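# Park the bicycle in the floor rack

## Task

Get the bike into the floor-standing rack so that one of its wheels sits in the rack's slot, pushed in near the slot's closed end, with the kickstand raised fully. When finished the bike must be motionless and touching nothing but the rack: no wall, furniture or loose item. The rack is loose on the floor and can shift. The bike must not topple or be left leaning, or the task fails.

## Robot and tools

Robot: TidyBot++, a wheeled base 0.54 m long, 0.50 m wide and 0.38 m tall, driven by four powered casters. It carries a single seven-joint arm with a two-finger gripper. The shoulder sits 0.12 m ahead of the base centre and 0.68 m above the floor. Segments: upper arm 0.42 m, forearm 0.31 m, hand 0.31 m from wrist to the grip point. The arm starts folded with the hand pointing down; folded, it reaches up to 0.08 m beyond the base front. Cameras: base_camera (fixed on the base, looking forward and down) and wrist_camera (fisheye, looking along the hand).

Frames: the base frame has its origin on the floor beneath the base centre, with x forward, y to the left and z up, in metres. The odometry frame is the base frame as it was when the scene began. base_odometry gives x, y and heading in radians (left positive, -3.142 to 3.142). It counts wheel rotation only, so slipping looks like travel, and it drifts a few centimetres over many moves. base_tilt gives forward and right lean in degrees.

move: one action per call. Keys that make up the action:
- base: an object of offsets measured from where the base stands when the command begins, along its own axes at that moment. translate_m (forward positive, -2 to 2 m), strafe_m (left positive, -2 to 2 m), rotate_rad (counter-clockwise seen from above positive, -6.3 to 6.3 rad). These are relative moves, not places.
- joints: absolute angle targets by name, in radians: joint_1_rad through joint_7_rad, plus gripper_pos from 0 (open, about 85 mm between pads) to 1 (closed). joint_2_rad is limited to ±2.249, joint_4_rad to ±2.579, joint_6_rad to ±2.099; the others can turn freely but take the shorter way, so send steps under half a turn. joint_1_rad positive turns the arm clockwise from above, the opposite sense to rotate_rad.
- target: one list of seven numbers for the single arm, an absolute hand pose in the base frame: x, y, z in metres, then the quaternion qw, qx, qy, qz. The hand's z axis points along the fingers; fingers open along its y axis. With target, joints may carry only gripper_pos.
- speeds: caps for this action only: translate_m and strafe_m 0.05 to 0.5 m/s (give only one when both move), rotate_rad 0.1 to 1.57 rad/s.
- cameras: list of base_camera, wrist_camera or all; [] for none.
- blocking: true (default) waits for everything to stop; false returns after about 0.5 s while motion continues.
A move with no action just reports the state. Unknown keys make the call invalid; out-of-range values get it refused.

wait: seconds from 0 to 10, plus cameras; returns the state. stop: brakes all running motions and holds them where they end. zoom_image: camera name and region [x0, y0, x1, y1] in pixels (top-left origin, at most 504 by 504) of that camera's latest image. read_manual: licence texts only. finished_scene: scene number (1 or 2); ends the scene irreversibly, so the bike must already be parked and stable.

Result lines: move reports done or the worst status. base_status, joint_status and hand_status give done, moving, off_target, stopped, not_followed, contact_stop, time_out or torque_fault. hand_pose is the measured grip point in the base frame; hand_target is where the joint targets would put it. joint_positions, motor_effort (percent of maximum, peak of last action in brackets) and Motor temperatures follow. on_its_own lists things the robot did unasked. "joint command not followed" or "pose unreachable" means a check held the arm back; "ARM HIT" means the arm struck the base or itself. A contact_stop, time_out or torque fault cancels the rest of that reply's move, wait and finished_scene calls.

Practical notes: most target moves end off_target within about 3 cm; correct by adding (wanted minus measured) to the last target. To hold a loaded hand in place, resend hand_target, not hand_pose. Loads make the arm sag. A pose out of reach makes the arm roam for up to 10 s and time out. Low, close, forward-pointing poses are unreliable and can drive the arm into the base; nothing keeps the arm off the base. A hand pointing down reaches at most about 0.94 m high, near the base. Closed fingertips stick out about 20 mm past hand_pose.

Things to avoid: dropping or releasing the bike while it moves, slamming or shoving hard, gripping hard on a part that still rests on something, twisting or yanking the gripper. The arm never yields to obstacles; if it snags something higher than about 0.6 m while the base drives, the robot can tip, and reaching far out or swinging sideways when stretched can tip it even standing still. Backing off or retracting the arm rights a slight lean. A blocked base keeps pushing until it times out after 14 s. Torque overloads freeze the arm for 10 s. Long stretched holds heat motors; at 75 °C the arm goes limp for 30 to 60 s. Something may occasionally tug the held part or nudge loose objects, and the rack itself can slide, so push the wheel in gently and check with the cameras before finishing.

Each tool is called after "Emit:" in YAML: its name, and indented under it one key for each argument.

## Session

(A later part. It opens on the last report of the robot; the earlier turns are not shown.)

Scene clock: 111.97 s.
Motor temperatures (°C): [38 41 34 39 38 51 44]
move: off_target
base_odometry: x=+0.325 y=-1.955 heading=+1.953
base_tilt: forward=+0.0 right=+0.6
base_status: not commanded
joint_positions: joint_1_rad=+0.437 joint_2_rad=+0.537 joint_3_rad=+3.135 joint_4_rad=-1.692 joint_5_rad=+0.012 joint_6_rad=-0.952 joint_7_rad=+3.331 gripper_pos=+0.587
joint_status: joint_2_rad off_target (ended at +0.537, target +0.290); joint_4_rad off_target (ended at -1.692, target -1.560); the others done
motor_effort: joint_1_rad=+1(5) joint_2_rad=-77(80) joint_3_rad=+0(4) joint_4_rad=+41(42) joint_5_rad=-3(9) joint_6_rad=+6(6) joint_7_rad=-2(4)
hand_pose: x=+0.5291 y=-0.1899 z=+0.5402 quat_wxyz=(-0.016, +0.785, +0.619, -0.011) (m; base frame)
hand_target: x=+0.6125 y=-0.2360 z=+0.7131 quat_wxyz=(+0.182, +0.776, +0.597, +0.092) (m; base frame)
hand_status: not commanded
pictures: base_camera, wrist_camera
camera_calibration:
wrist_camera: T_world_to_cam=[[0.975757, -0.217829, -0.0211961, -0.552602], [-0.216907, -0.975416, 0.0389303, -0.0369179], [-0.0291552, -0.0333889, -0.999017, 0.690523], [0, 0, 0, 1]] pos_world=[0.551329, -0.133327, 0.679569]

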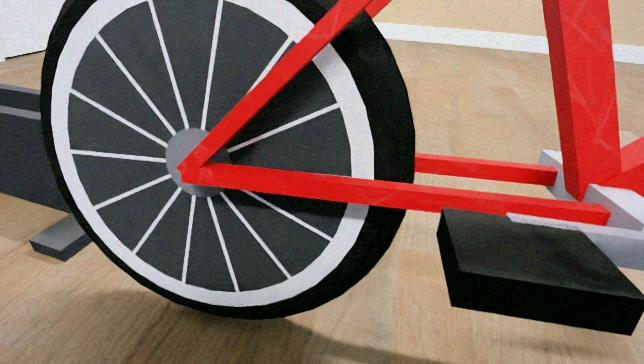

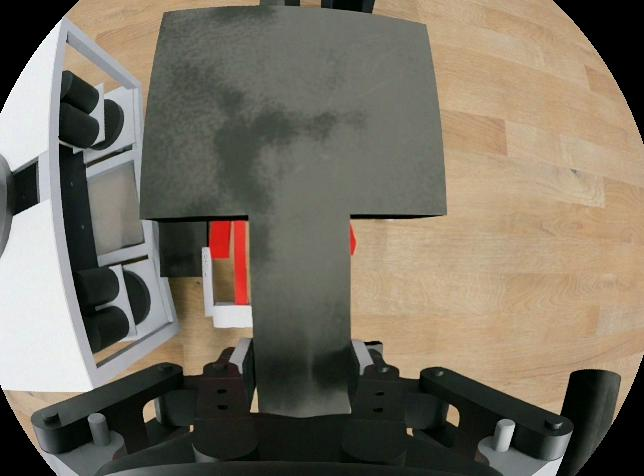

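Emit:
zoom_image:
  camera: "wrist_camera"
  region: [130, 180, 460, 420]

Emit:
zoom_image:
  camera: "base_camera"
  region: [0, 60, 340, 340]

Scaled by 1.527.

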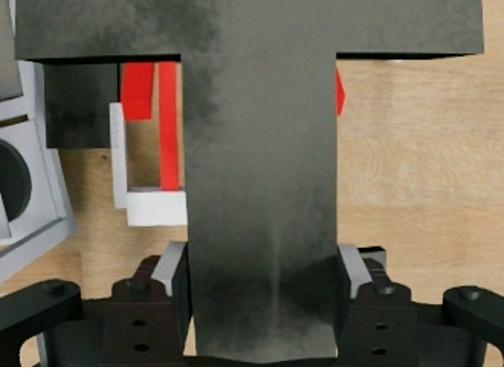

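Scaled by 1.482.

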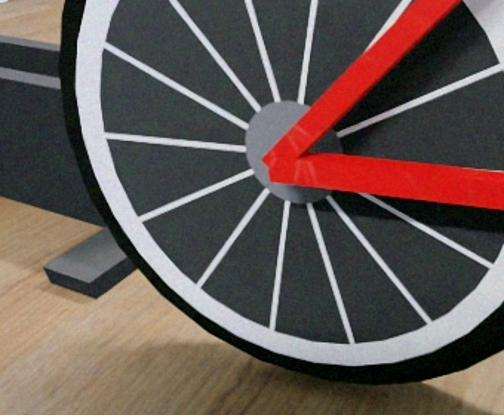

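Emit:
move:
  joints: {"joint_2_rad":0.2,"joint_4_rad":-1.51,"joint_6_rad":-0.88}

Scene clock: 114.07 s.
Motor temperatures (°C): [38 41 34 39 38 51 44]
move: done
base_odometry: x=+0.325 y=-1.955 heading=+1.953
base_tilt: forward=+0.0 right=+0.6
base_status: not commanded
joint_positions: joint_1_rad=+0.440 joint_2_rad=+0.203 joint_3_rad=+3.135 joint_4_rad=-1.509 joint_5_rad=+0.012 joint_6_rad=-0.874 joint_7_rad=+3.331 gripper_pos=+0.950
joint_status: all done
on_its_own: gripper_pos moved +0.363 to your old target +0.950
motor_effort: joint_1_rad=+0(4) joint_2_rad=-26(89) joint_3_rad=+0(3) joint_4_rad=+19(49) joint_5_rad=-1(5) joint_6_rad=+5(15) joint_7_rad=+0(2)
hand_pose: x=+0.6265 y=-0.2366 z=+0.7854 quat_wxyz=(+0.246, +0.756, +0.594, +0.121) (m; base frame)
hand_target: x=+0.6224 y=-0.2408 z=+0.7854 quat_wxyz=(+0.243, +0.763, +0.586, +0.123) (m; base frame)
hand_status: not commanded
pictures: base_camera, wrist_camera
camera_calibration:
wrist_camera: T_world_to_cam=[[0.834281, -0.15476, 0.529173, -0.981378], [-0.27245, -0.950142, 0.151662, -0.118617], [0.479318, -0.270702, -0.83485, 0.433021], [0, 0, 0, 1]] pos_world=[0.578873, -0.147362, 0.898816]

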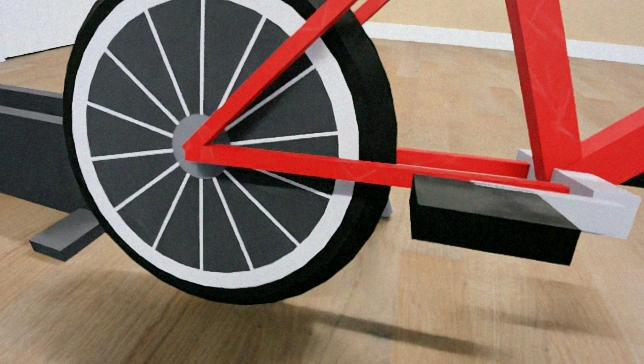

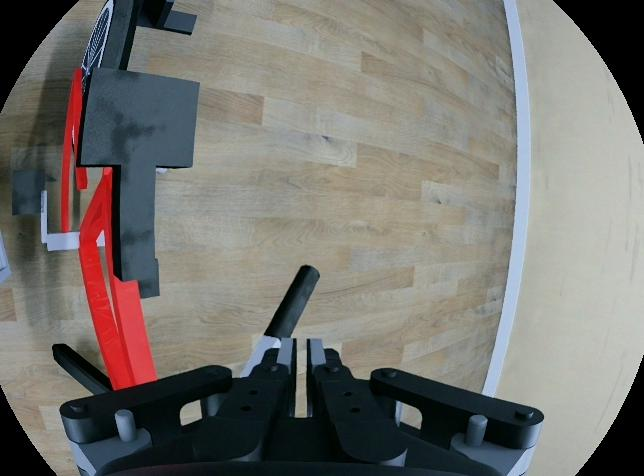

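Emit:
wait:
  seconds: 0.3

Scene clock: 114.40 s.
Motor temperatures (°C): [38 41 34 39 38 51 44]
base_odometry: x=+0.325 y=-1.955 heading=+1.953
base_tilt: forward=+0.0 right=+0.6
base_status: not commanded
joint_positions: joint_1_rad=+0.440 joint_2_rad=+0.203 joint_3_rad=+3.135 joint_4_rad=-1.509 joint_5_rad=+0.012 joint_6_rad=-0.874 joint_7_rad=+3.331 gripper_pos=+0.950
joint_status: all done
motor_effort: joint_1_rad=+0(4) joint_2_rad=-27(89) joint_3_rad=+0(3) joint_4_rad=+20(49) joint_5_rad=-1(5) joint_6_rad=+5(15) joint_7_rad=+1(2)
hand_pose: x=+0.6265 y=-0.2366 z=+0.7854 quat_wxyz=(+0.246, +0.756, +0.594, +0.121) (m; base frame)
hand_target: x=+0.6224 y=-0.2408 z=+0.7854 quat_wxyz=(+0.243, +0.763, +0.586, +0.123) (m; base frame)
hand_status: not commanded
wait: 0.30 s; at rest by 0.23 s
pictures: base_camera, wrist_camera
camera_calibration:
wrist_camera: T_world_to_cam=[[0.834281, -0.15476, 0.529173, -0.981378], [-0.27245, -0.950142, 0.151662, -0.118617], [0.479318, -0.270702, -0.83485, 0.433021], [0, 0, 0, 1]] pos_world=[0.578873, -0.147362, 0.898816]

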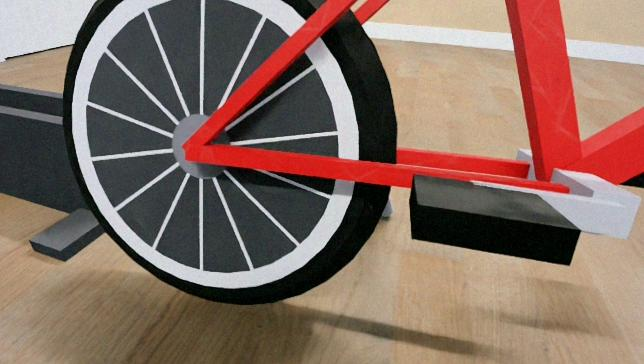

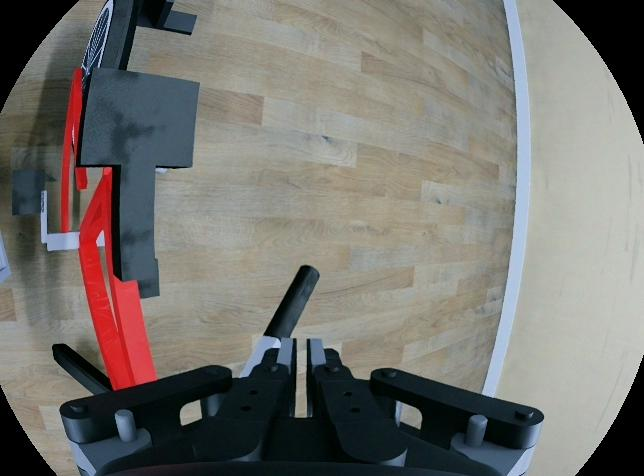

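Emit:
move:
  joints: {"joint_2_rad":0.2,"joint_4_rad":-1.51,"joint_6_rad":-1.43,"gripper_pos":0}

Scene clock: 115.97 s.
Motor temperatures (°C): [38 41 34 39 38 51 44]
move: done
base_odometry: x=+0.325 y=-1.955 heading=+1.953
base_tilt: forward=+0.0 right=+0.6
base_status: not commanded
joint_positions: joint_1_rad=+0.440 joint_2_rad=+0.203 joint_3_rad=+3.135 joint_4_rad=-1.509 joint_5_rad=+0.012 joint_6_rad=-1.390 joint_7_rad=+3.331 gripper_pos=+0.000
joint_status: all done
motor_effort: joint_1_rad=+0(0) joint_2_rad=-24(27) joint_3_rad=+0(1) joint_4_rad=+17(20) joint_5_rad=+0(2) joint_6_rad=+0(5) joint_7_rad=+1(1)
hand_pose: x=+0.4884 y=-0.1735 z=+0.7387 quat_wxyz=(+0.020, +0.787, +0.616, +0.005) (m; base frame)
hand_target: x=+0.4759 y=-0.1702 z=+0.7393 quat_wxyz=(+0.001, +0.793, +0.609, +0.001) (m; base frame)
hand_status: not commanded
pictures: base_camera, wrist_camera
camera_calibration:
wrist_camera: T_world_to_cam=[[0.97308, -0.223984, 0.0542737, -0.560681], [-0.227051, -0.97209, 0.059071, -0.0467637], [0.0395279, -0.0698037, -0.996777, 0.846643], [0, 0, 0, 1]] pos_world=[0.501504, -0.111943, 0.877107]

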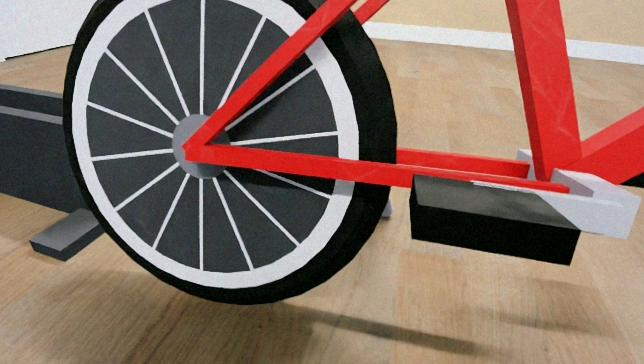

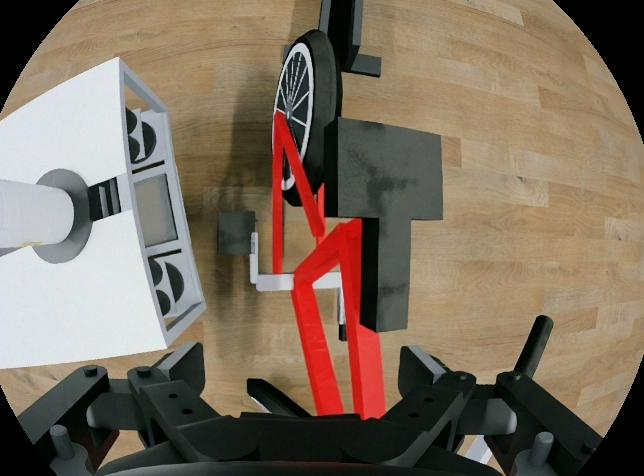

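Emit:
move:
  joints: {"joint_1_rad":0.376,"joint_2_rad":0.765,"joint_4_rad":-0.984,"joint_6_rad":-1.68,"joint_7_rad":3.265,"gripper_pos":0}

Scene clock: 118.73 s.
Motor temperatures (°C): [38 41 34 39 38 51 44]
move: done
base_odometry: x=+0.325 y=-1.955 heading=+1.953
base_tilt: forward=+0.0 right=+0.6
base_status: not commanded
joint_positions: joint_1_rad=+0.395 joint_2_rad=+0.751 joint_3_rad=+3.135 joint_4_rad=-0.996 joint_5_rad=+0.012 joint_6_rad=-1.637 joint_7_rad=+3.309 gripper_pos=+0.000
joint_status: all done
motor_effort: joint_1_rad=-1(1) joint_2_rad=-41(43) joint_3_rad=-1(1) joint_4_rad=+15(18) joint_5_rad=-1(3) joint_6_rad=-2(3) joint_7_rad=+1(1)
hand_pose: x=+0.6009 y=-0.2001 z=+0.6321 quat_wxyz=(-0.104, +0.775, +0.620, -0.062) (m; base frame)
hand_target: x=+0.5965 y=-0.1863 z=+0.6311 quat_wxyz=(-0.123, +0.782, +0.607, -0.073) (m; base frame)
hand_status: not commanded
pictures: base_camera, wrist_camera
camera_calibration:
wrist_camera: T_world_to_cam=[[0.955686, -0.195477, -0.22012, -0.480683], [-0.199694, -0.979853, 0.00315253, -0.0234521], [-0.216302, 0.0409438, -0.975468, 0.896498], [0, 0, 0, 1]] pos_world=[0.648613, -0.153648, 0.768771]

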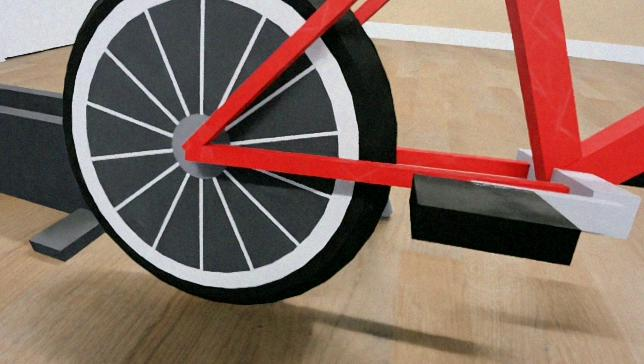

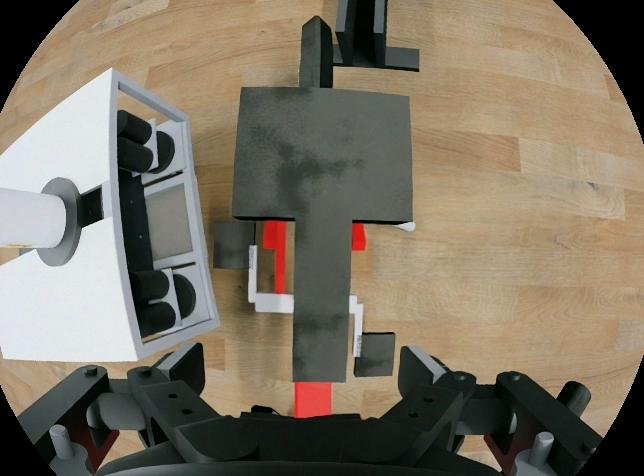

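Emit:
move:
  joints: {"joint_2_rad":0.834,"joint_4_rad":-1.256,"joint_6_rad":-1.34,"joint_1_rad":0.366}

Scene clock: 120.33 s.
Motor temperatures (°C): [38 41 34 39 38 51 44]
move: done
base_odometry: x=+0.325 y=-1.955 heading=+1.953
base_tilt: forward=+0.0 right=+0.6
base_status: not commanded
joint_positions: joint_1_rad=+0.386 joint_2_rad=+0.823 joint_3_rad=+3.135 joint_4_rad=-1.248 joint_5_rad=+0.012 joint_6_rad=-1.389 joint_7_rad=+3.309 gripper_pos=+0.000
joint_status: all done
motor_effort: joint_1_rad=+0(1) joint_2_rad=-41(44) joint_3_rad=-1(1) joint_4_rad=+13(16) joint_5_rad=-1(2) joint_6_rad=-3(3) joint_7_rad=+1(1)
hand_pose: x=+0.5707 y=-0.1823 z=+0.5217 quat_wxyz=(-0.136, +0.767, +0.622, -0.080) (m; base frame)
hand_target: x=+0.5829 y=-0.1756 z=+0.5101 quat_wxyz=(-0.123, +0.779, +0.610, -0.074) (m; base frame)
hand_status: not commanded
pictures: base_camera, wrist_camera
camera_calibration:
wrist_camera: T_world_to_cam=[[0.940205, -0.176749, -0.29116, -0.423377], [-0.188407, -0.982014, -0.0122658, -0.0105033], [-0.283756, 0.0663889, -0.956596, 0.814842], [0, 0, 0, 1]] pos_world=[0.627298, -0.139242, 0.656075]

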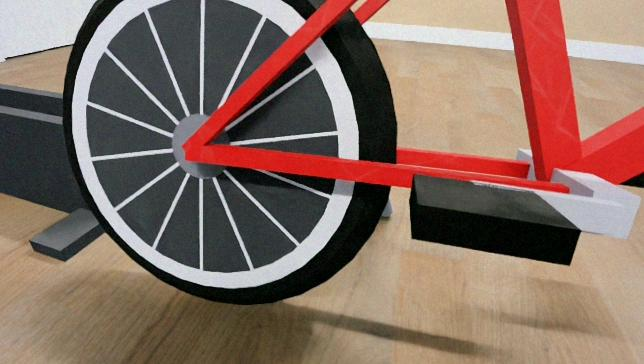

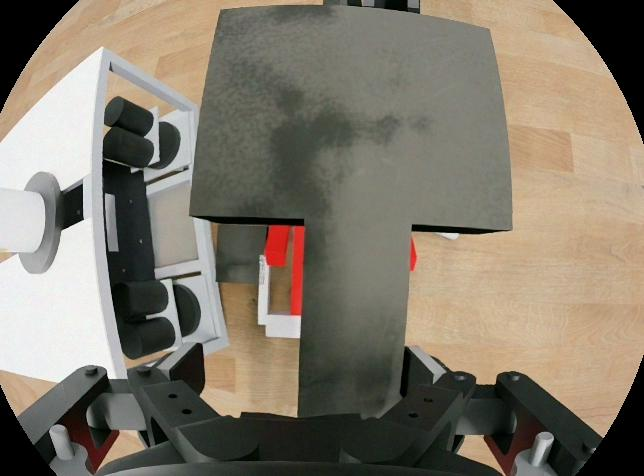

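Emit:
move:
  joints: {"joint_6_rad":-1.26}
  cameras: ["wrist_camera"]

Scene clock: 120.97 s.
Motor temperatures (°C): [38 41 34 39 38 51 44]
move: done
base_odometry: x=+0.325 y=-1.955 heading=+1.953
base_tilt: forward=+0.0 right=+0.6
base_status: not commanded
joint_positions: joint_1_rad=+0.386 joint_2_rad=+0.823 joint_3_rad=+3.135 joint_4_rad=-1.248 joint_5_rad=+0.012 joint_6_rad=-1.291 joint_7_rad=+3.309 gripper_pos=+0.000
joint_status: all done
motor_effort: joint_1_rad=+0(0) joint_2_rad=-41(42) joint_3_rad=-1(1) joint_4_rad=+14(14) joint_5_rad=-1(2) joint_6_rad=-2(4) joint_7_rad=+1(1)
hand_pose: x=+0.5977 y=-0.1930 z=+0.5136 quat_wxyz=(-0.095, +0.772, +0.626, -0.056) (m; base frame)
hand_target: x=+0.6054 y=-0.1842 z=+0.5040 quat_wxyz=(-0.089, +0.783, +0.613, -0.053) (m; base frame)
hand_status: not commanded
pictures: wrist_camera
camera_calibration:
wrist_camera: T_world_to_cam=[[0.96237, -0.185038, -0.199009, -0.515132], [-0.187681, -0.982214, 0.00566864, -0.0256747], [-0.196518, 0.0318949, -0.979981, 0.76865], [0, 0, 0, 1]] pos_world=[0.641983, -0.145053, 0.650893]

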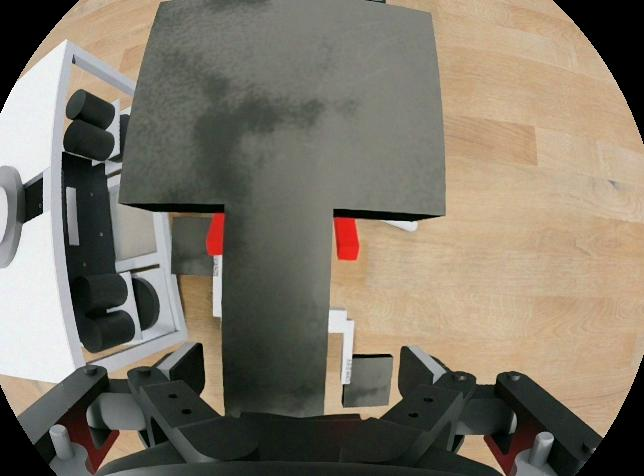

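Emit:
move:
  joints: {"joint_2_rad":0.808,"joint_4_rad":-1.31,"joint_6_rad":-1.225}
  cameras: ["wrist_camera"]

Scene clock: 126.43 s.
Motor temperatures (°C): [38 41 34 39 38 51 44]
move: done
base_odometry: x=+0.325 y=-1.955 heading=+1.953
base_tilt: forward=+0.0 right=+0.6
base_status: not commanded
joint_positions: joint_1_rad=+0.386 joint_2_rad=+0.821 joint_3_rad=+3.135 joint_4_rad=-1.303 joint_5_rad=+0.012 joint_6_rad=-1.267 joint_7_rad=+3.309 gripper_pos=+0.000
joint_status: all done
motor_effort: joint_1_rad=+0(0) joint_2_rad=-41(42) joint_3_rad=-1(1) joint_4_rad=+13(15) joint_5_rad=-1(2) joint_6_rad=-2(3) joint_7_rad=+1(1)
hand_pose: x=+0.5814 y=-0.1864 z=+0.5018 quat_wxyz=(-0.107, +0.771, +0.625, -0.063) (m; base frame)
hand_target: x=+0.5963 y=-0.1807 z=+0.5040 quat_wxyz=(-0.086, +0.783, +0.614, -0.051) (m; base frame)
hand_status: not commanded
pictures: wrist_camera
camera_calibration:
wrist_camera: T_world_to_cam=[[0.956852, -0.182448, -0.226158, -0.483315], [-0.187269, -0.982309, 0.000139054, -0.0196601], [-0.222182, 0.0422194, -0.974091, 0.76762], [0, 0, 0, 1]] pos_world=[0.629331, -0.139901, 0.638429]

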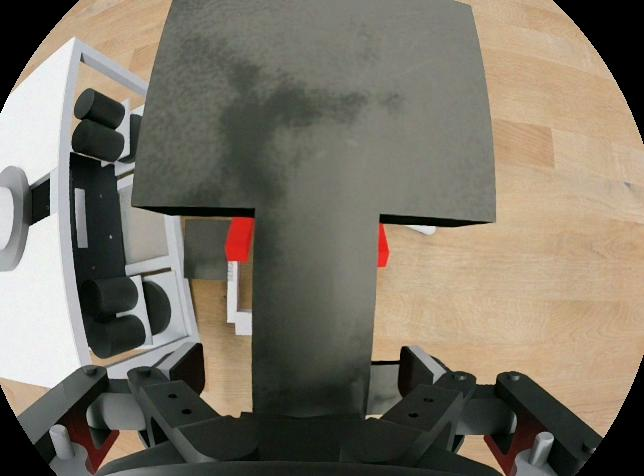

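Emit:
move:
  joints: {"gripper_pos":0.95}

Scene clock: 127.57 s.
Motor temperatures (°C): [38 42 34 39 38 51 44]
move: off_target
base_odometry: x=+0.325 y=-1.955 heading=+1.953
base_tilt: forward=+0.0 right=+0.6
base_status: not commanded
joint_positions: joint_1_rad=+0.384 joint_2_rad=+0.820 joint_3_rad=+3.135 joint_4_rad=-1.302 joint_5_rad=+0.012 joint_6_rad=-1.262 joint_7_rad=+3.302 gripper_pos=+0.572
joint_status: gripper_pos off_target (ended at +0.572, target +0.950)
motor_effort: joint_1_rad=+0(1) joint_2_rad=-41(42) joint_3_rad=-2(2) joint_4_rad=+12(15) joint_5_rad=-3(4) joint_6_rad=+1(8) joint_7_rad=+1(3)
hand_pose: x=+0.5838 y=-0.1863 z=+0.5021 quat_wxyz=(-0.104, +0.773, +0.623, -0.062) (m; base frame)
hand_target: x=+0.5963 y=-0.1807 z=+0.5040 quat_wxyz=(-0.086, +0.783, +0.614, -0.051) (m; base frame)
hand_status: not commanded
pictures: base_camera, wrist_camera
camera_calibration:
wrist_camera: T_world_to_cam=[[0.9573, -0.187904, -0.219703, -0.490011], [-0.191919, -0.981406, 0.0031257, -0.0177446], [-0.216205, 0.0391728, -0.975562, 0.765118], [0, 0, 0, 1]] pos_world=[0.631104, -0.139461, 0.638818]

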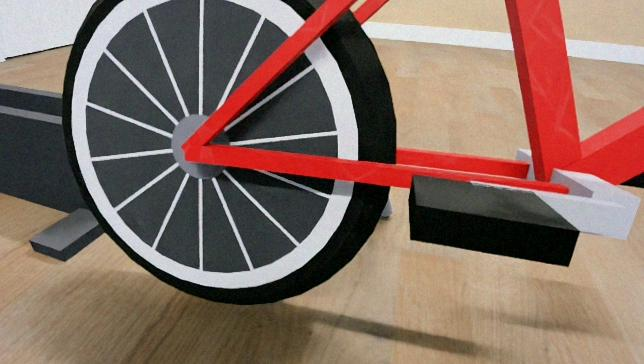

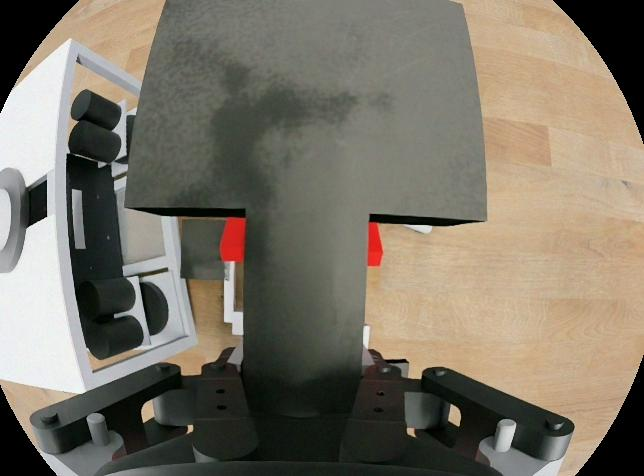

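Emit:
move:
  joints: {"joint_2_rad":0.66,"joint_4_rad":-1.25,"joint_6_rad":-1.225}
  cameras: ["base_camera"]

Emit:
move:
  joints: {"joint_2_rad":0.55,"joint_4_rad":-1.40,"joint_6_rad":-1.11}
  cameras: ["base_camera", "wrist_camera"]

Scene clock: 128.87 s.
Motor temperatures (°C): [38 42 34 39 38 51 44]
move: off_target
base_odometry: x=+0.325 y=-1.955 heading=+1.953
base_tilt: forward=+0.0 right=+0.6
base_status: not commanded
joint_positions: joint_1_rad=+0.383 joint_2_rad=+0.817 joint_3_rad=+3.135 joint_4_rad=-1.302 joint_5_rad=+0.012 joint_6_rad=-1.262 joint_7_rad=+3.302 gripper_pos=+0.573
joint_status: joint_2_rad off_target (ended at +0.817, target +0.660); joint_4_rad off_target (ended at -1.302, target -1.250); the others done
motor_effort: joint_1_rad=+0(0) joint_2_rad=-66(66) joint_3_rad=-2(2) joint_4_rad=+24(25) joint_5_rad=-2(3) joint_6_rad=-2(3) joint_7_rad=+1(2)
hand_pose: x=+0.5843 y=-0.1864 z=+0.5035 quat_wxyz=(-0.102, +0.773, +0.624, -0.061) (m; base frame)
hand_target: x=+0.6394 y=-0.1972 z=+0.5983 quat_wxyz=(+0.003, +0.787, +0.617, +0.002) (m; base frame)
hand_status: not commanded
pictures: base_camera

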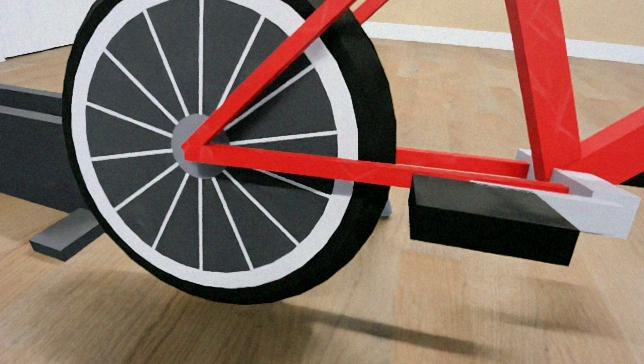

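Scene clock: 129.93 s.
Motor temperatures (°C): [38 42 34 39 38 51 44]
move: off_target
base_odometry: x=+0.325 y=-1.955 heading=+1.953
base_tilt: forward=+0.0 right=+0.6
base_status: not commanded
joint_positions: joint_1_rad=+0.383 joint_2_rad=+0.728 joint_3_rad=+3.135 joint_4_rad=-1.458 joint_5_rad=+0.012 joint_6_rad=-1.151 joint_7_rad=+3.296 gripper_pos=+0.573
joint_status: joint_2_rad off_target (ended at +0.728, target +0.550); joint_4_rad off_target (ended at -1.458, target -1.400); the others done
motor_effort: joint_1_rad=-2(2) joint_2_rad=-67(68) joint_3_rad=-2(3) joint_4_rad=+25(27) joint_5_rad=+0(3) joint_6_rad=-3(4) joint_7_rad=+2(2)
hand_pose: x=+0.5613 y=-0.1770 z=+0.5090 quat_wxyz=(-0.083, +0.776, +0.623, -0.051) (m; base frame)
hand_target: x=+0.6215 y=-0.1903 z=+0.6139 quat_wxyz=(+0.035, +0.786, +0.616, +0.021) (m; base frame)
hand_status: not commanded
pictures: base_camera, wrist_camera
camera_calibration:
wrist_camera: T_world_to_cam=[[0.964988, -0.195635, -0.174712, -0.493802], [-0.196428, -0.980433, 0.0129191, -0.0152568], [-0.173821, 0.0218515, -0.984535, 0.744303], [0, 0, 0, 1]] pos_world=[0.602891, -0.127828, 0.646716]

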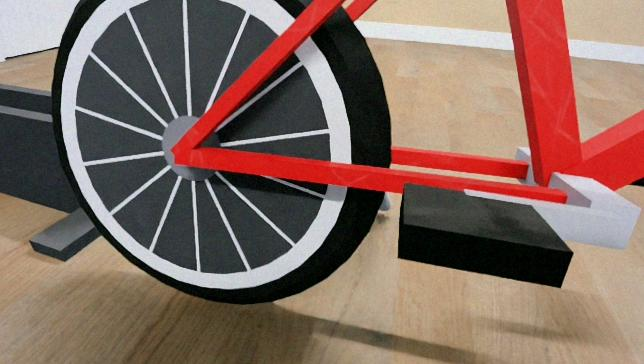

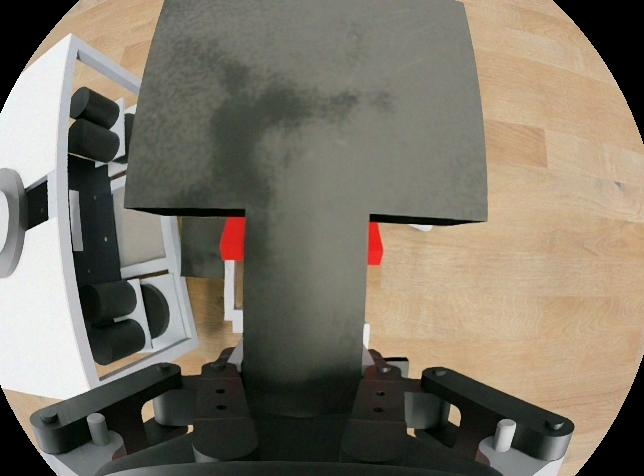

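Emit:
move:
  joints: {"joint_2_rad":0.48,"joint_4_rad":-1.51,"joint_6_rad":-0.94}
  cameras: ["base_camera", "wrist_camera"]

Scene clock: 131.00 s.
Motor temperatures (°C): [38 42 34 39 38 51 44]
move: off_target
base_odometry: x=+0.325 y=-1.955 heading=+1.953
base_tilt: forward=+0.0 right=+0.6
base_status: not commanded
joint_positions: joint_1_rad=+0.383 joint_2_rad=+0.651 joint_3_rad=+3.140 joint_4_rad=-1.592 joint_5_rad=+0.012 joint_6_rad=-1.044 joint_7_rad=+3.295 gripper_pos=+0.573
joint_status: joint_2_rad off_target (ended at +0.651, target +0.480); joint_4_rad off_target (ended at -1.592, target -1.510); joint_6_rad off_target (ended at -1.044, target -0.940)
motor_effort: joint_1_rad=-3(3) joint_2_rad=-63(68) joint_3_rad=-4(4) joint_4_rad=+29(31) joint_5_rad=-2(3) joint_6_rad=+7(7) joint_7_rad=+2(3)
hand_pose: x=+0.5416 y=-0.1714 z=+0.5128 quat_wxyz=(-0.061, +0.779, +0.623, -0.040) (m; base frame)
hand_target: x=+0.6304 y=-0.1937 z=+0.6227 quat_wxyz=(+0.090, +0.783, +0.613, +0.055) (m; base frame)
hand_status: not commanded
pictures: base_camera, wrist_camera
camera_calibration:
wrist_camera: T_world_to_cam=[[0.970954, -0.202964, -0.126705, -0.502085], [-0.201467, -0.979185, 0.0246534, -0.0167118], [-0.129071, 0.00158966, -0.991634, 0.720429], [0, 0, 0, 1]] pos_world=[0.577121, -0.119414, 0.651197]

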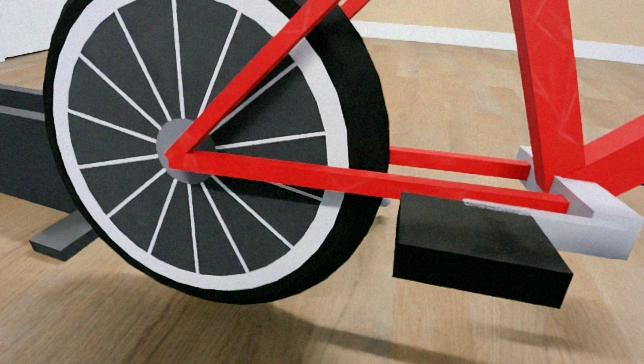

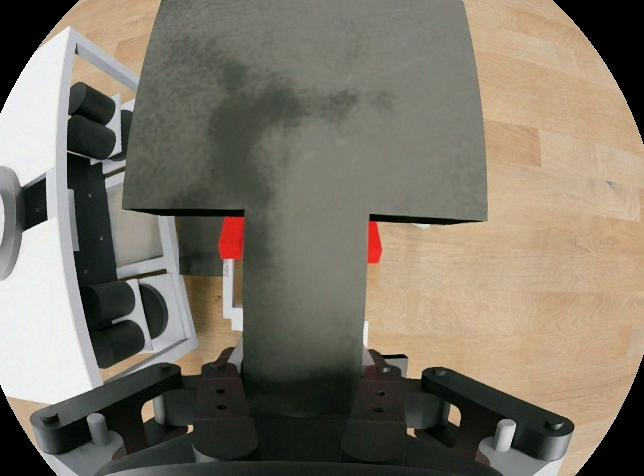

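Emit:
move:
  joints: {"joint_2_rad":0.43,"joint_4_rad":-1.50,"joint_6_rad":-0.84}
  cameras: ["base_camera", "wrist_camera"]

Scene clock: 132.27 s.
Motor temperatures (°C): [38 42 34 39 38 51 44]
move: off_target
base_odometry: x=+0.325 y=-1.955 heading=+1.953
base_tilt: forward=+0.0 right=+0.6
base_status: not commanded
joint_positions: joint_1_rad=+0.383 joint_2_rad=+0.632 joint_3_rad=+3.145 joint_4_rad=-1.620 joint_5_rad=+0.012 joint_6_rad=-1.001 joint_7_rad=+3.294 gripper_pos=+0.573
joint_status: joint_2_rad off_target (ended at +0.632, target +0.430); joint_4_rad off_target (ended at -1.620, target -1.500); joint_6_rad off_target (ended at -1.001, target -0.840)
motor_effort: joint_1_rad=-2(4) joint_2_rad=-68(69) joint_3_rad=-4(5) joint_4_rad=+38(38) joint_5_rad=-7(7) joint_6_rad=+17(18) joint_7_rad=+0(3)
hand_pose: x=+0.5424 y=-0.1742 z=+0.5138 quat_wxyz=(-0.046, +0.781, +0.622, -0.033) (m; base frame)
hand_target: x=+0.6639 y=-0.2065 z=+0.6637 quat_wxyz=(+0.158, +0.774, +0.606, +0.095) (m; base frame)
hand_status: not commanded
pictures: base_camera, wrist_camera
camera_calibration:
wrist_camera: T_world_to_cam=[[0.973323, -0.208861, -0.0949749, -0.521996], [-0.206582, -0.977861, 0.0333329, -0.020746], [-0.0998342, -0.0128235, -0.994921, 0.704872], [0, 0, 0, 1]] pos_world=[0.574155, -0.120272, 0.652408]

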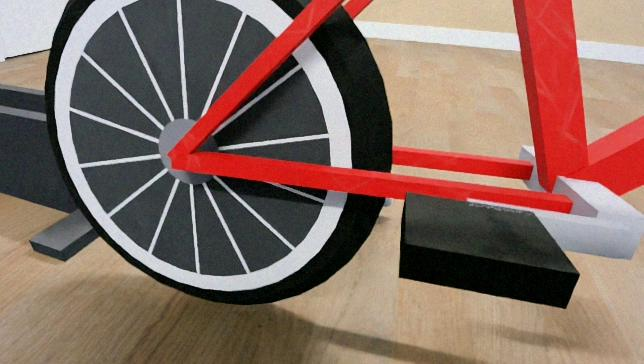

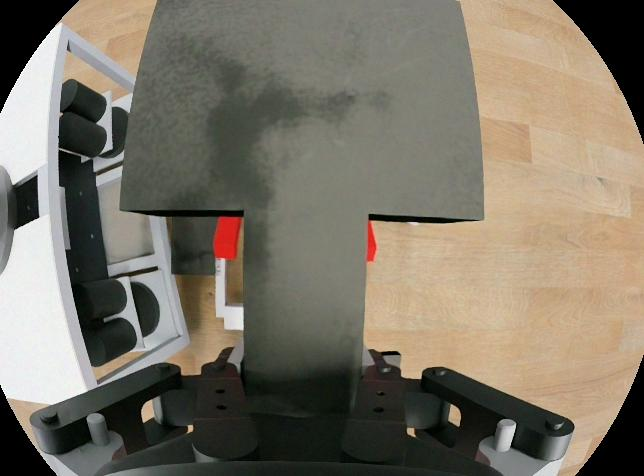

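Emit:
move:
  joints: {"joint_2_rad":0.38,"joint_4_rad":-1.50,"joint_6_rad":-0.86,"gripper_pos":1.0}
  cameras: ["base_camera", "wrist_camera"]

Scene clock: 133.70 s.
Motor temperatures (°C): [38 43 34 40 38 51 44]
move: off_target
base_odometry: x=+0.325 y=-1.955 heading=+1.953
base_tilt: forward=+0.0 right=+0.7
base_status: not commanded
joint_positions: joint_1_rad=+0.383 joint_2_rad=+0.622 joint_3_rad=+3.145 joint_4_rad=-1.636 joint_5_rad=+0.012 joint_6_rad=-0.992 joint_7_rad=+3.294 gripper_pos=+0.573
joint_status: joint_2_rad off_target (ended at +0.622, target +0.380); joint_4_rad off_target (ended at -1.636, target -1.500); joint_6_rad off_target (ended at -0.992, target -0.860); gripper_pos off_target (ended at +0.573, target +1.000)
motor_effort: joint_1_rad=-2(3) joint_2_rad=-75(76) joint_3_rad=-3(4) joint_4_rad=+41(41) joint_5_rad=-6(7) joint_6_rad=+14(19) joint_7_rad=-1(1)
hand_pose: x=+0.5394 y=-0.1729 z=+0.5148 quat_wxyz=(-0.044, +0.781, +0.622, -0.032) (m; base frame)
hand_target: x=+0.6587 y=-0.2045 z=+0.6904 quat_wxyz=(+0.171, +0.771, +0.604, +0.103) (m; base frame)
hand_status: not commanded
pictures: base_camera, wrist_camera
camera_calibration:
wrist_camera: T_world_to_cam=[[0.973692, -0.208922, -0.0909659, -0.520954], [-0.206637, -0.977828, 0.0339519, -0.020463], [-0.0960423, -0.0142617, -0.995275, 0.703407], [0, 0, 0, 1]] pos_world=[0.570578, -0.118816, 0.653389]

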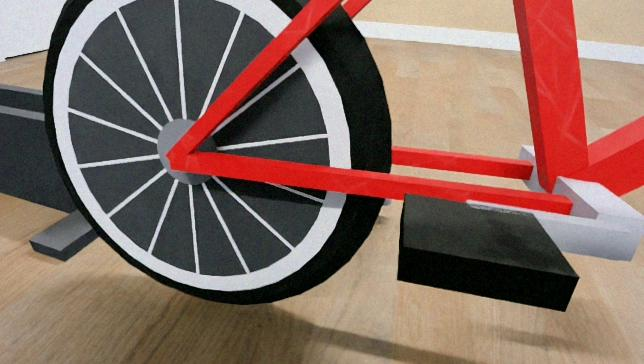

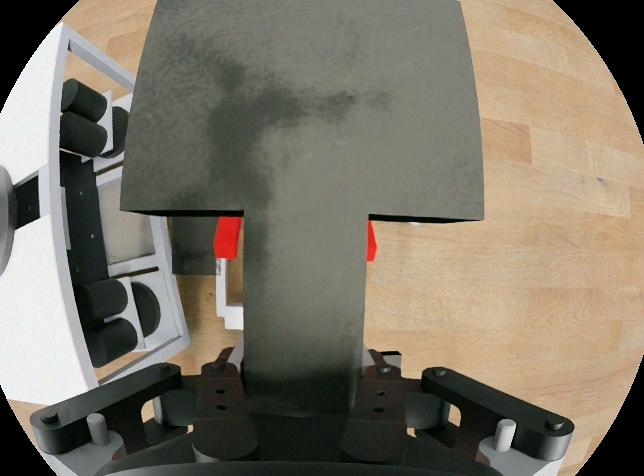

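Emit:
move:
  joints: {"joint_2_rad":0.32,"joint_4_rad":-1.48,"joint_6_rad":-0.87}
  cameras: ["base_camera", "wrist_camera"]

Scene clock: 134.53 s.
Motor temperatures (°C): [38 43 34 40 38 51 44]
move: off_target
base_odometry: x=+0.325 y=-1.955 heading=+1.953
base_tilt: forward=+0.0 right=+0.6
base_status: not commanded
joint_positions: joint_1_rad=+0.383 joint_2_rad=+0.618 joint_3_rad=+3.145 joint_4_rad=-1.641 joint_5_rad=+0.012 joint_6_rad=-0.989 joint_7_rad=+3.294 gripper_pos=+0.573
joint_status: joint_2_rad off_target (ended at +0.618, target +0.320); joint_4_rad off_target (ended at -1.641, target -1.480); joint_6_rad off_target (ended at -0.989, target -0.870)
motor_effort: joint_1_rad=-3(3) joint_2_rad=-86(86) joint_3_rad=-5(5) joint_4_rad=+46(46) joint_5_rad=-5(6) joint_6_rad=+12(15) joint_7_rad=+0(0)
hand_pose: x=+0.5383 y=-0.1725 z=+0.5156 quat_wxyz=(-0.043, +0.781, +0.622, -0.031) (m; base frame)
hand_target: x=+0.6613 y=-0.2055 z=+0.7325 quat_wxyz=(+0.200, +0.765, +0.600, +0.121) (m; base frame)
hand_status: not commanded
pictures: base_camera, wrist_camera
camera_calibration:
wrist_camera: T_world_to_cam=[[0.973822, -0.209062, -0.0892444, -0.520709], [-0.20677, -0.977788, 0.0342983, -0.0204374], [-0.0944326, -0.0149473, -0.995419, 0.703268], [0, 0, 0, 1]] pos_world=[0.569264, -0.118332, 0.654277]

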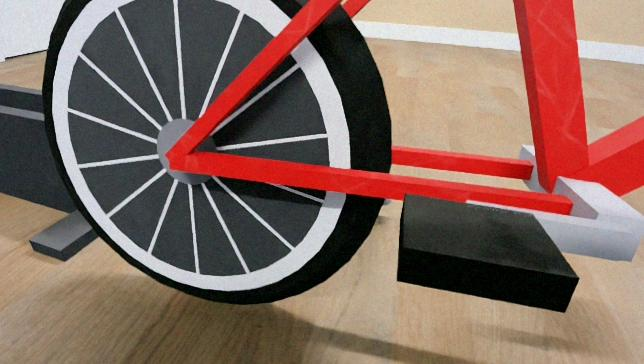

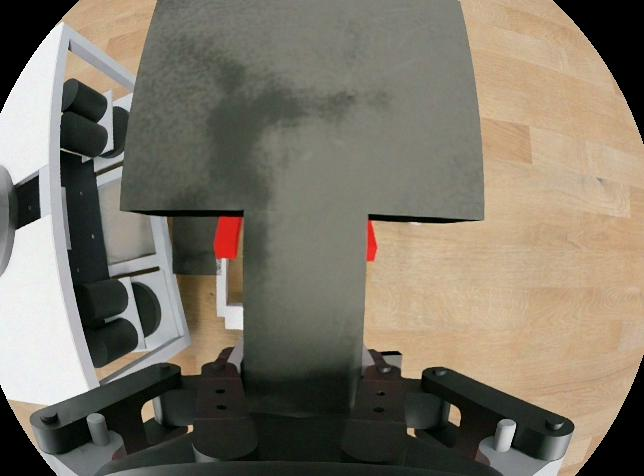

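Emit:
move:
  joints: {"joint_2_rad":0.29,"joint_4_rad":-1.48,"joint_6_rad":-0.78}
  cameras: ["base_camera", "wrist_camera"]

Scene clock: 135.40 s.
Motor temperatures (°C): [38 43 34 40 38 51 44]
move: off_target
base_odometry: x=+0.325 y=-1.955 heading=+1.953
base_tilt: forward=+0.0 right=+0.6
base_status: not commanded
joint_positions: joint_1_rad=+0.383 joint_2_rad=+0.598 joint_3_rad=+3.151 joint_4_rad=-1.673 joint_5_rad=+0.012 joint_6_rad=-0.953 joint_7_rad=+3.294 gripper_pos=+0.573
joint_status: joint_2_rad off_target (ended at +0.598, target +0.290); joint_4_rad off_target (ended at -1.673, target -1.480); joint_6_rad off_target (ended at -0.953, target -0.780)
motor_effort: joint_1_rad=-3(5) joint_2_rad=-89(89) joint_3_rad=-4(6) joint_4_rad=+52(52) joint_5_rad=-9(9) joint_6_rad=+21(21) joint_7_rad=-2(2)
hand_pose: x=+0.5359 y=-0.1741 z=+0.5167 quat_wxyz=(-0.032, +0.783, +0.620, -0.026) (m; base frame)
hand_target: x=+0.6820 y=-0.2134 z=+0.7644 quat_wxyz=(+0.250, +0.753, +0.590, +0.150) (m; base frame)
hand_status: not commanded
pictures: base_camera, wrist_camera
camera_calibration:
wrist_camera: T_world_to_cam=[[0.97467, -0.213693, -0.0659843, -0.531911], [-0.211318, -0.97655, 0.0411634, -0.0233652], [-0.0732333, -0.0261771, -0.996971, 0.691544], [0, 0, 0, 1]] pos_world=[0.564144, -0.11838, 0.655313]

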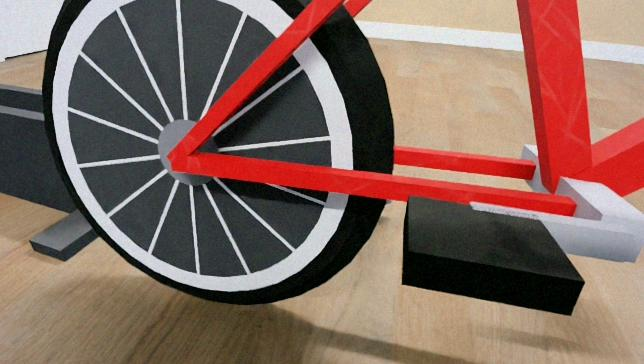

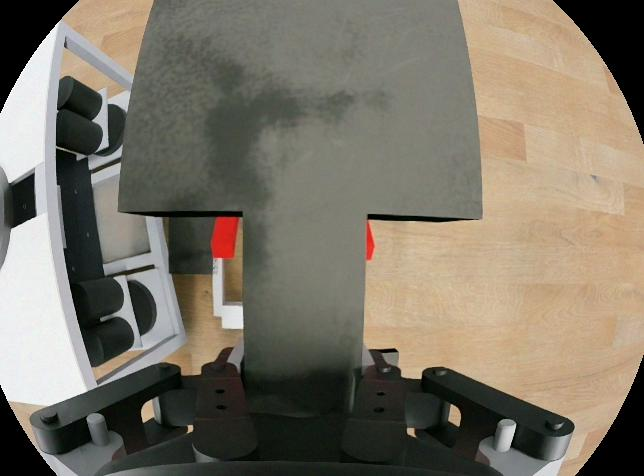

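Emit:
move:
  joints: {"joint_2_rad":0.50,"joint_4_rad":-1.50,"joint_6_rad":-1.0}
  cameras: []

Emit:
move:
  joints: {"joint_2_rad":0.62,"joint_4_rad":-1.40,"joint_6_rad":-1.13}
  cameras: ["base_camera"]

Emit:
move:
  joints: {"joint_2_rad":0.77,"joint_4_rad":-1.29,"joint_6_rad":-1.225}
  cameras: ["base_camera", "wrist_camera"]

Scene clock: 136.87 s.
Motor temperatures (°C): [38 43 34 40 38 51 44]
move: off_target
base_odometry: x=+0.325 y=-1.955 heading=+1.953
base_tilt: forward=+0.0 right=+0.6
base_status: not commanded
joint_positions: joint_1_rad=+0.380 joint_2_rad=+0.636 joint_3_rad=+3.151 joint_4_rad=-1.612 joint_5_rad=+0.012 joint_6_rad=-1.007 joint_7_rad=+3.294 gripper_pos=+0.573
joint_status: joint_2_rad off_target (ended at +0.636, target +0.500); joint_4_rad off_target (ended at -1.612, target -1.500); the others done
motor_effort: joint_1_rad=+0(3) joint_2_rad=-66(89) joint_3_rad=-1(5) joint_4_rad=+33(53) joint_5_rad=-5(9) joint_6_rad=+8(21) joint_7_rad=-1(2)
hand_pose: x=+0.5437 y=-0.1760 z=+0.5138 quat_wxyz=(-0.046, +0.782, +0.621, -0.034) (m; base frame)
hand_target: x=+0.6161 y=-0.1882 z=+0.6121 quat_wxyz=(+0.060, +0.785, +0.615, +0.037) (m; base frame)
hand_status: not commanded
pictures: none
No camera images: "cameras" was empty.

Scene clock: 137.83 s.
Motor temperatures (°C): [38 44 34 40 38 51 44]
move: off_target
base_odometry: x=+0.325 y=-1.955 heading=+1.953
base_tilt: forward=+0.0 right=+0.6
base_status: not commanded
joint_positions: joint_1_rad=+0.374 joint_2_rad=+0.717 joint_3_rad=+3.150 joint_4_rad=-1.473 joint_5_rad=+0.012 joint_6_rad=-1.113 joint_7_rad=+3.294 gripper_pos=+0.573
joint_status: joint_2_rad off_target (ended at +0.717, target +0.620); joint_4_rad off_target (ended at -1.473, target -1.400); the others done
motor_effort: joint_1_rad=+2(2) joint_2_rad=-61(67) joint_3_rad=+0(1) joint_4_rad=+26(33) joint_5_rad=-3(5) joint_6_rad=+4(9) joint_7_rad=-1(2)
hand_pose: x=+0.5658 y=-0.1820 z=+0.5091 quat_wxyz=(-0.066, +0.779, +0.622, -0.047) (m; base frame)
hand_target: x=+0.6100 y=-0.1859 z=+0.5765 quat_wxyz=(-0.004, +0.787, +0.617, -0.002) (m; base frame)
hand_status: not commanded
pictures: base_camera

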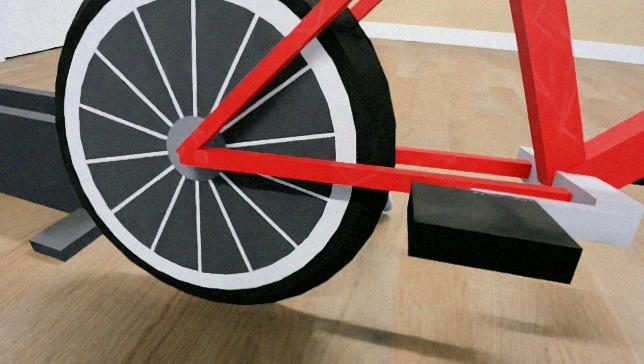

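Scene clock: 138.90 s.
Motor temperatures (°C): [38 44 34 40 38 51 44]
move: off_target
base_odometry: x=+0.325 y=-1.955 heading=+1.953
base_tilt: forward=+0.0 right=+0.6
base_status: not commanded
joint_positions: joint_1_rad=+0.369 joint_2_rad=+0.798 joint_3_rad=+3.149 joint_4_rad=-1.333 joint_5_rad=+0.012 joint_6_rad=-1.217 joint_7_rad=+3.294 gripper_pos=+0.573
joint_status: joint_4_rad off_target (ended at -1.333, target -1.290); the others done
motor_effort: joint_1_rad=+2(3) joint_2_rad=-50(63) joint_3_rad=+0(1) joint_4_rad=+20(27) joint_5_rad=-2(5) joint_6_rad=+3(6) joint_7_rad=+0(1)
hand_pose: x=+0.5865 y=-0.1870 z=+0.5036 quat_wxyz=(-0.086, +0.776, +0.623, -0.058) (m; base frame)
hand_target: x=+0.6108 y=-0.1862 z=+0.5281 quat_wxyz=(-0.062, +0.785, +0.615, -0.036) (m; base frame)
hand_status: not commanded
pictures: base_camera, wrist_camera
camera_calibration:
wrist_camera: T_world_to_cam=[[0.962352, -0.196015, -0.188301, -0.512702], [-0.195582, -0.980461, 0.0210624, -0.0245992], [-0.18875, 0.0165588, -0.981886, 0.74999], [0, 0, 0, 1]] pos_world=[0.630149, -0.137035, 0.64038]

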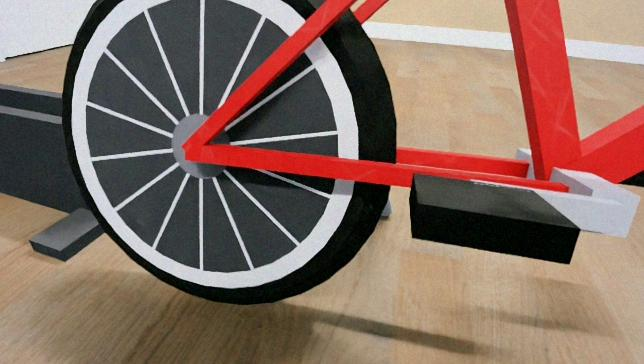

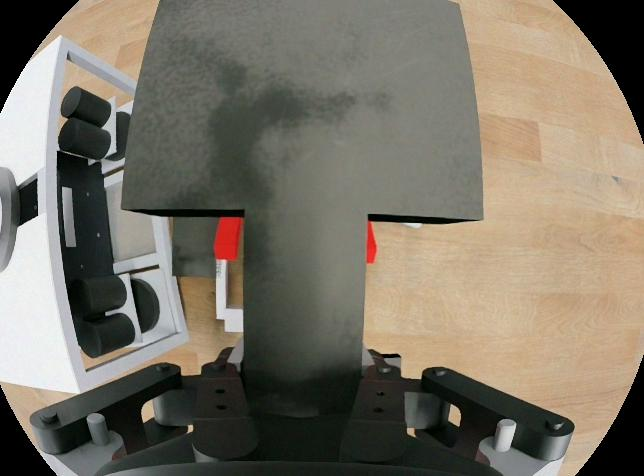

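Emit:
move:
  joints: {"gripper_pos":0}
  cameras: []

Emit:
move:
  joints: {"joint_2_rad":0.765,"joint_4_rad":-0.984,"joint_6_rad":-1.68}
  cameras: []

Emit:
move:
  joints: {"joint_1_rad":-0.25,"joint_2_rad":0.5,"joint_4_rad":-1.2,"joint_6_rad":-1.44,"joint_7_rad":2.95}

Scene clock: 140.10 s.
Motor temperatures (°C): [38 44 34 40 38 51 44]
move: done
base_odometry: x=+0.325 y=-1.955 heading=+1.953
base_tilt: forward=+0.0 right=+0.6
base_status: not commanded
joint_positions: joint_1_rad=+0.369 joint_2_rad=+0.770 joint_3_rad=+3.149 joint_4_rad=-1.290 joint_5_rad=+0.012 joint_6_rad=-1.217 joint_7_rad=+3.294 gripper_pos=+0.000
joint_status: all done
on_its_own: joint_4_rad moved +0.043 to your old target -1.290
motor_effort: joint_1_rad=+0(2) joint_2_rad=-41(52) joint_3_rad=-1(2) joint_4_rad=+14(21) joint_5_rad=-1(4) joint_6_rad=-1(3) joint_7_rad=+1(1)
hand_pose: x=+0.6096 y=-0.1960 z=+0.5277 quat_wxyz=(-0.055, +0.778, +0.624, -0.041) (m; base frame)
hand_target: x=+0.6108 y=-0.1862 z=+0.5281 quat_wxyz=(-0.062, +0.785, +0.615, -0.036) (m; base frame)
hand_status: not commanded
pictures: none
No camera images: "cameras" was empty.

Scene clock: 141.87 s.
Motor temperatures (°C): [38 44 34 40 38 51 44]
move: done
base_odometry: x=+0.325 y=-1.955 heading=+1.953
base_tilt: forward=+0.0 right=+0.6
base_status: not commanded
joint_positions: joint_1_rad=+0.369 joint_2_rad=+0.770 joint_3_rad=+3.149 joint_4_rad=-0.995 joint_5_rad=+0.012 joint_6_rad=-1.636 joint_7_rad=+3.294 gripper_pos=+0.000
joint_status: all done
motor_effort: joint_1_rad=+0(1) joint_2_rad=-41(43) joint_3_rad=+0(1) joint_4_rad=+15(16) joint_5_rad=-1(3) joint_6_rad=-2(3) joint_7_rad=+1(1)
hand_pose: x=+0.6034 y=-0.1933 z=+0.6225 quat_wxyz=(-0.108, +0.775, +0.619, -0.072) (m; base frame)
hand_target: x=+0.5983 y=-0.1816 z=+0.6311 quat_wxyz=(-0.123, +0.779, +0.611, -0.073) (m; base frame)
hand_status: not commanded
pictures: none
No camera images: "cameras" was empty.

Scene clock: 143.73 s.
Motor temperatures (°C): [38 44 34 40 38 51 44]
move: done
base_odometry: x=+0.325 y=-1.955 heading=+1.953
base_tilt: forward=+0.0 right=+0.6
base_status: not commanded
joint_positions: joint_1_rad=-0.235 joint_2_rad=+0.522 joint_3_rad=+3.144 joint_4_rad=-1.186 joint_5_rad=+0.012 joint_6_rad=-1.486 joint_7_rad=+2.997 gripper_pos=+0.000
joint_status: all done
motor_effort: joint_1_rad=+0(3) joint_2_rad=-35(43) joint_3_rad=+0(2) joint_4_rad=+16(17) joint_5_rad=-1(3) joint_6_rad=-1(3) joint_7_rad=+0(2)
hand_pose: x=+0.6109 y=+0.1144 z=+0.6930 quat_wxyz=(-0.009, +0.675, +0.738, -0.025) (m; base frame)
hand_target: x=+0.6165 y=+0.1291 z=+0.6993 quat_wxyz=(+0.000, +0.686, +0.728, +0.001) (m; base frame)
hand_status: not commanded
pictures: base_camera, wrist_camera
camera_calibration:
wrist_camera: T_world_to_cam=[[0.994054, 0.104009, -0.0322402, -0.603238], [0.105813, -0.992544, 0.0605038, 0.0615969], [-0.0257069, -0.0635555, -0.997647, 0.856078], [0, 0, 0, 1]] pos_world=[0.615141, 0.178288, 0.830888]

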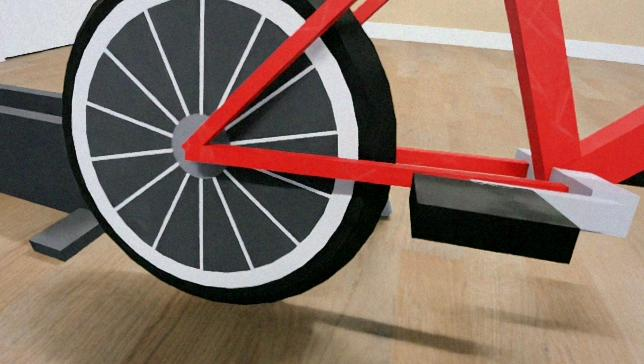

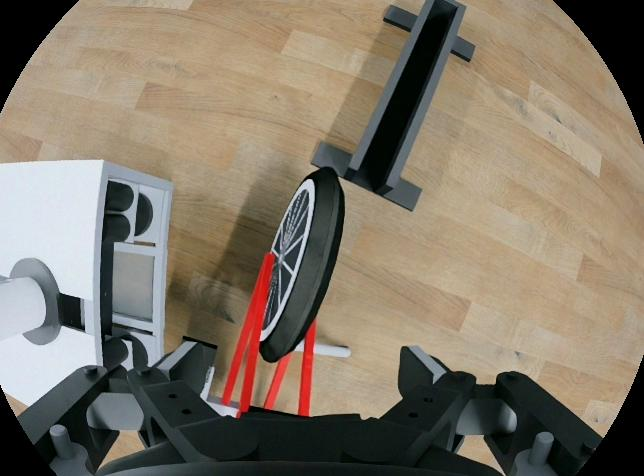

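Emit:
zoom_image:
  camera: "wrist_camera"
  region: [220, 0, 500, 200]

Emit:
zoom_image:
  camera: "wrist_camera"
  region: [220, 150, 440, 390]

Scaled by 1.800.

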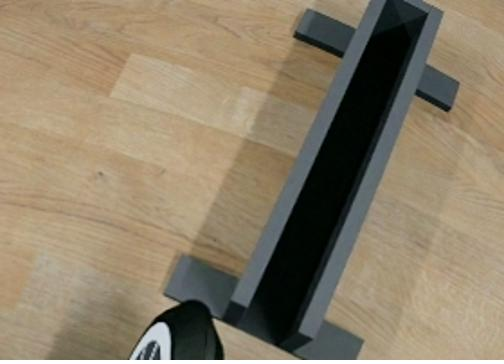

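Scaled by 2.100.

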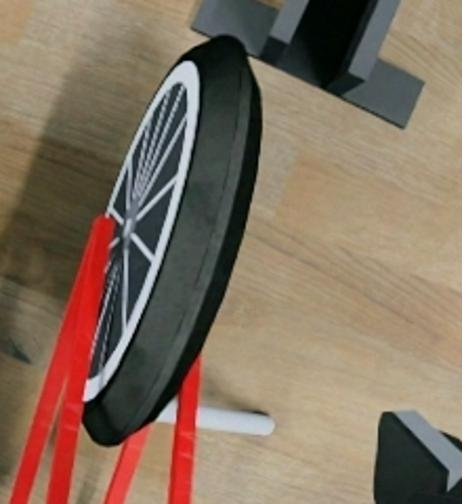

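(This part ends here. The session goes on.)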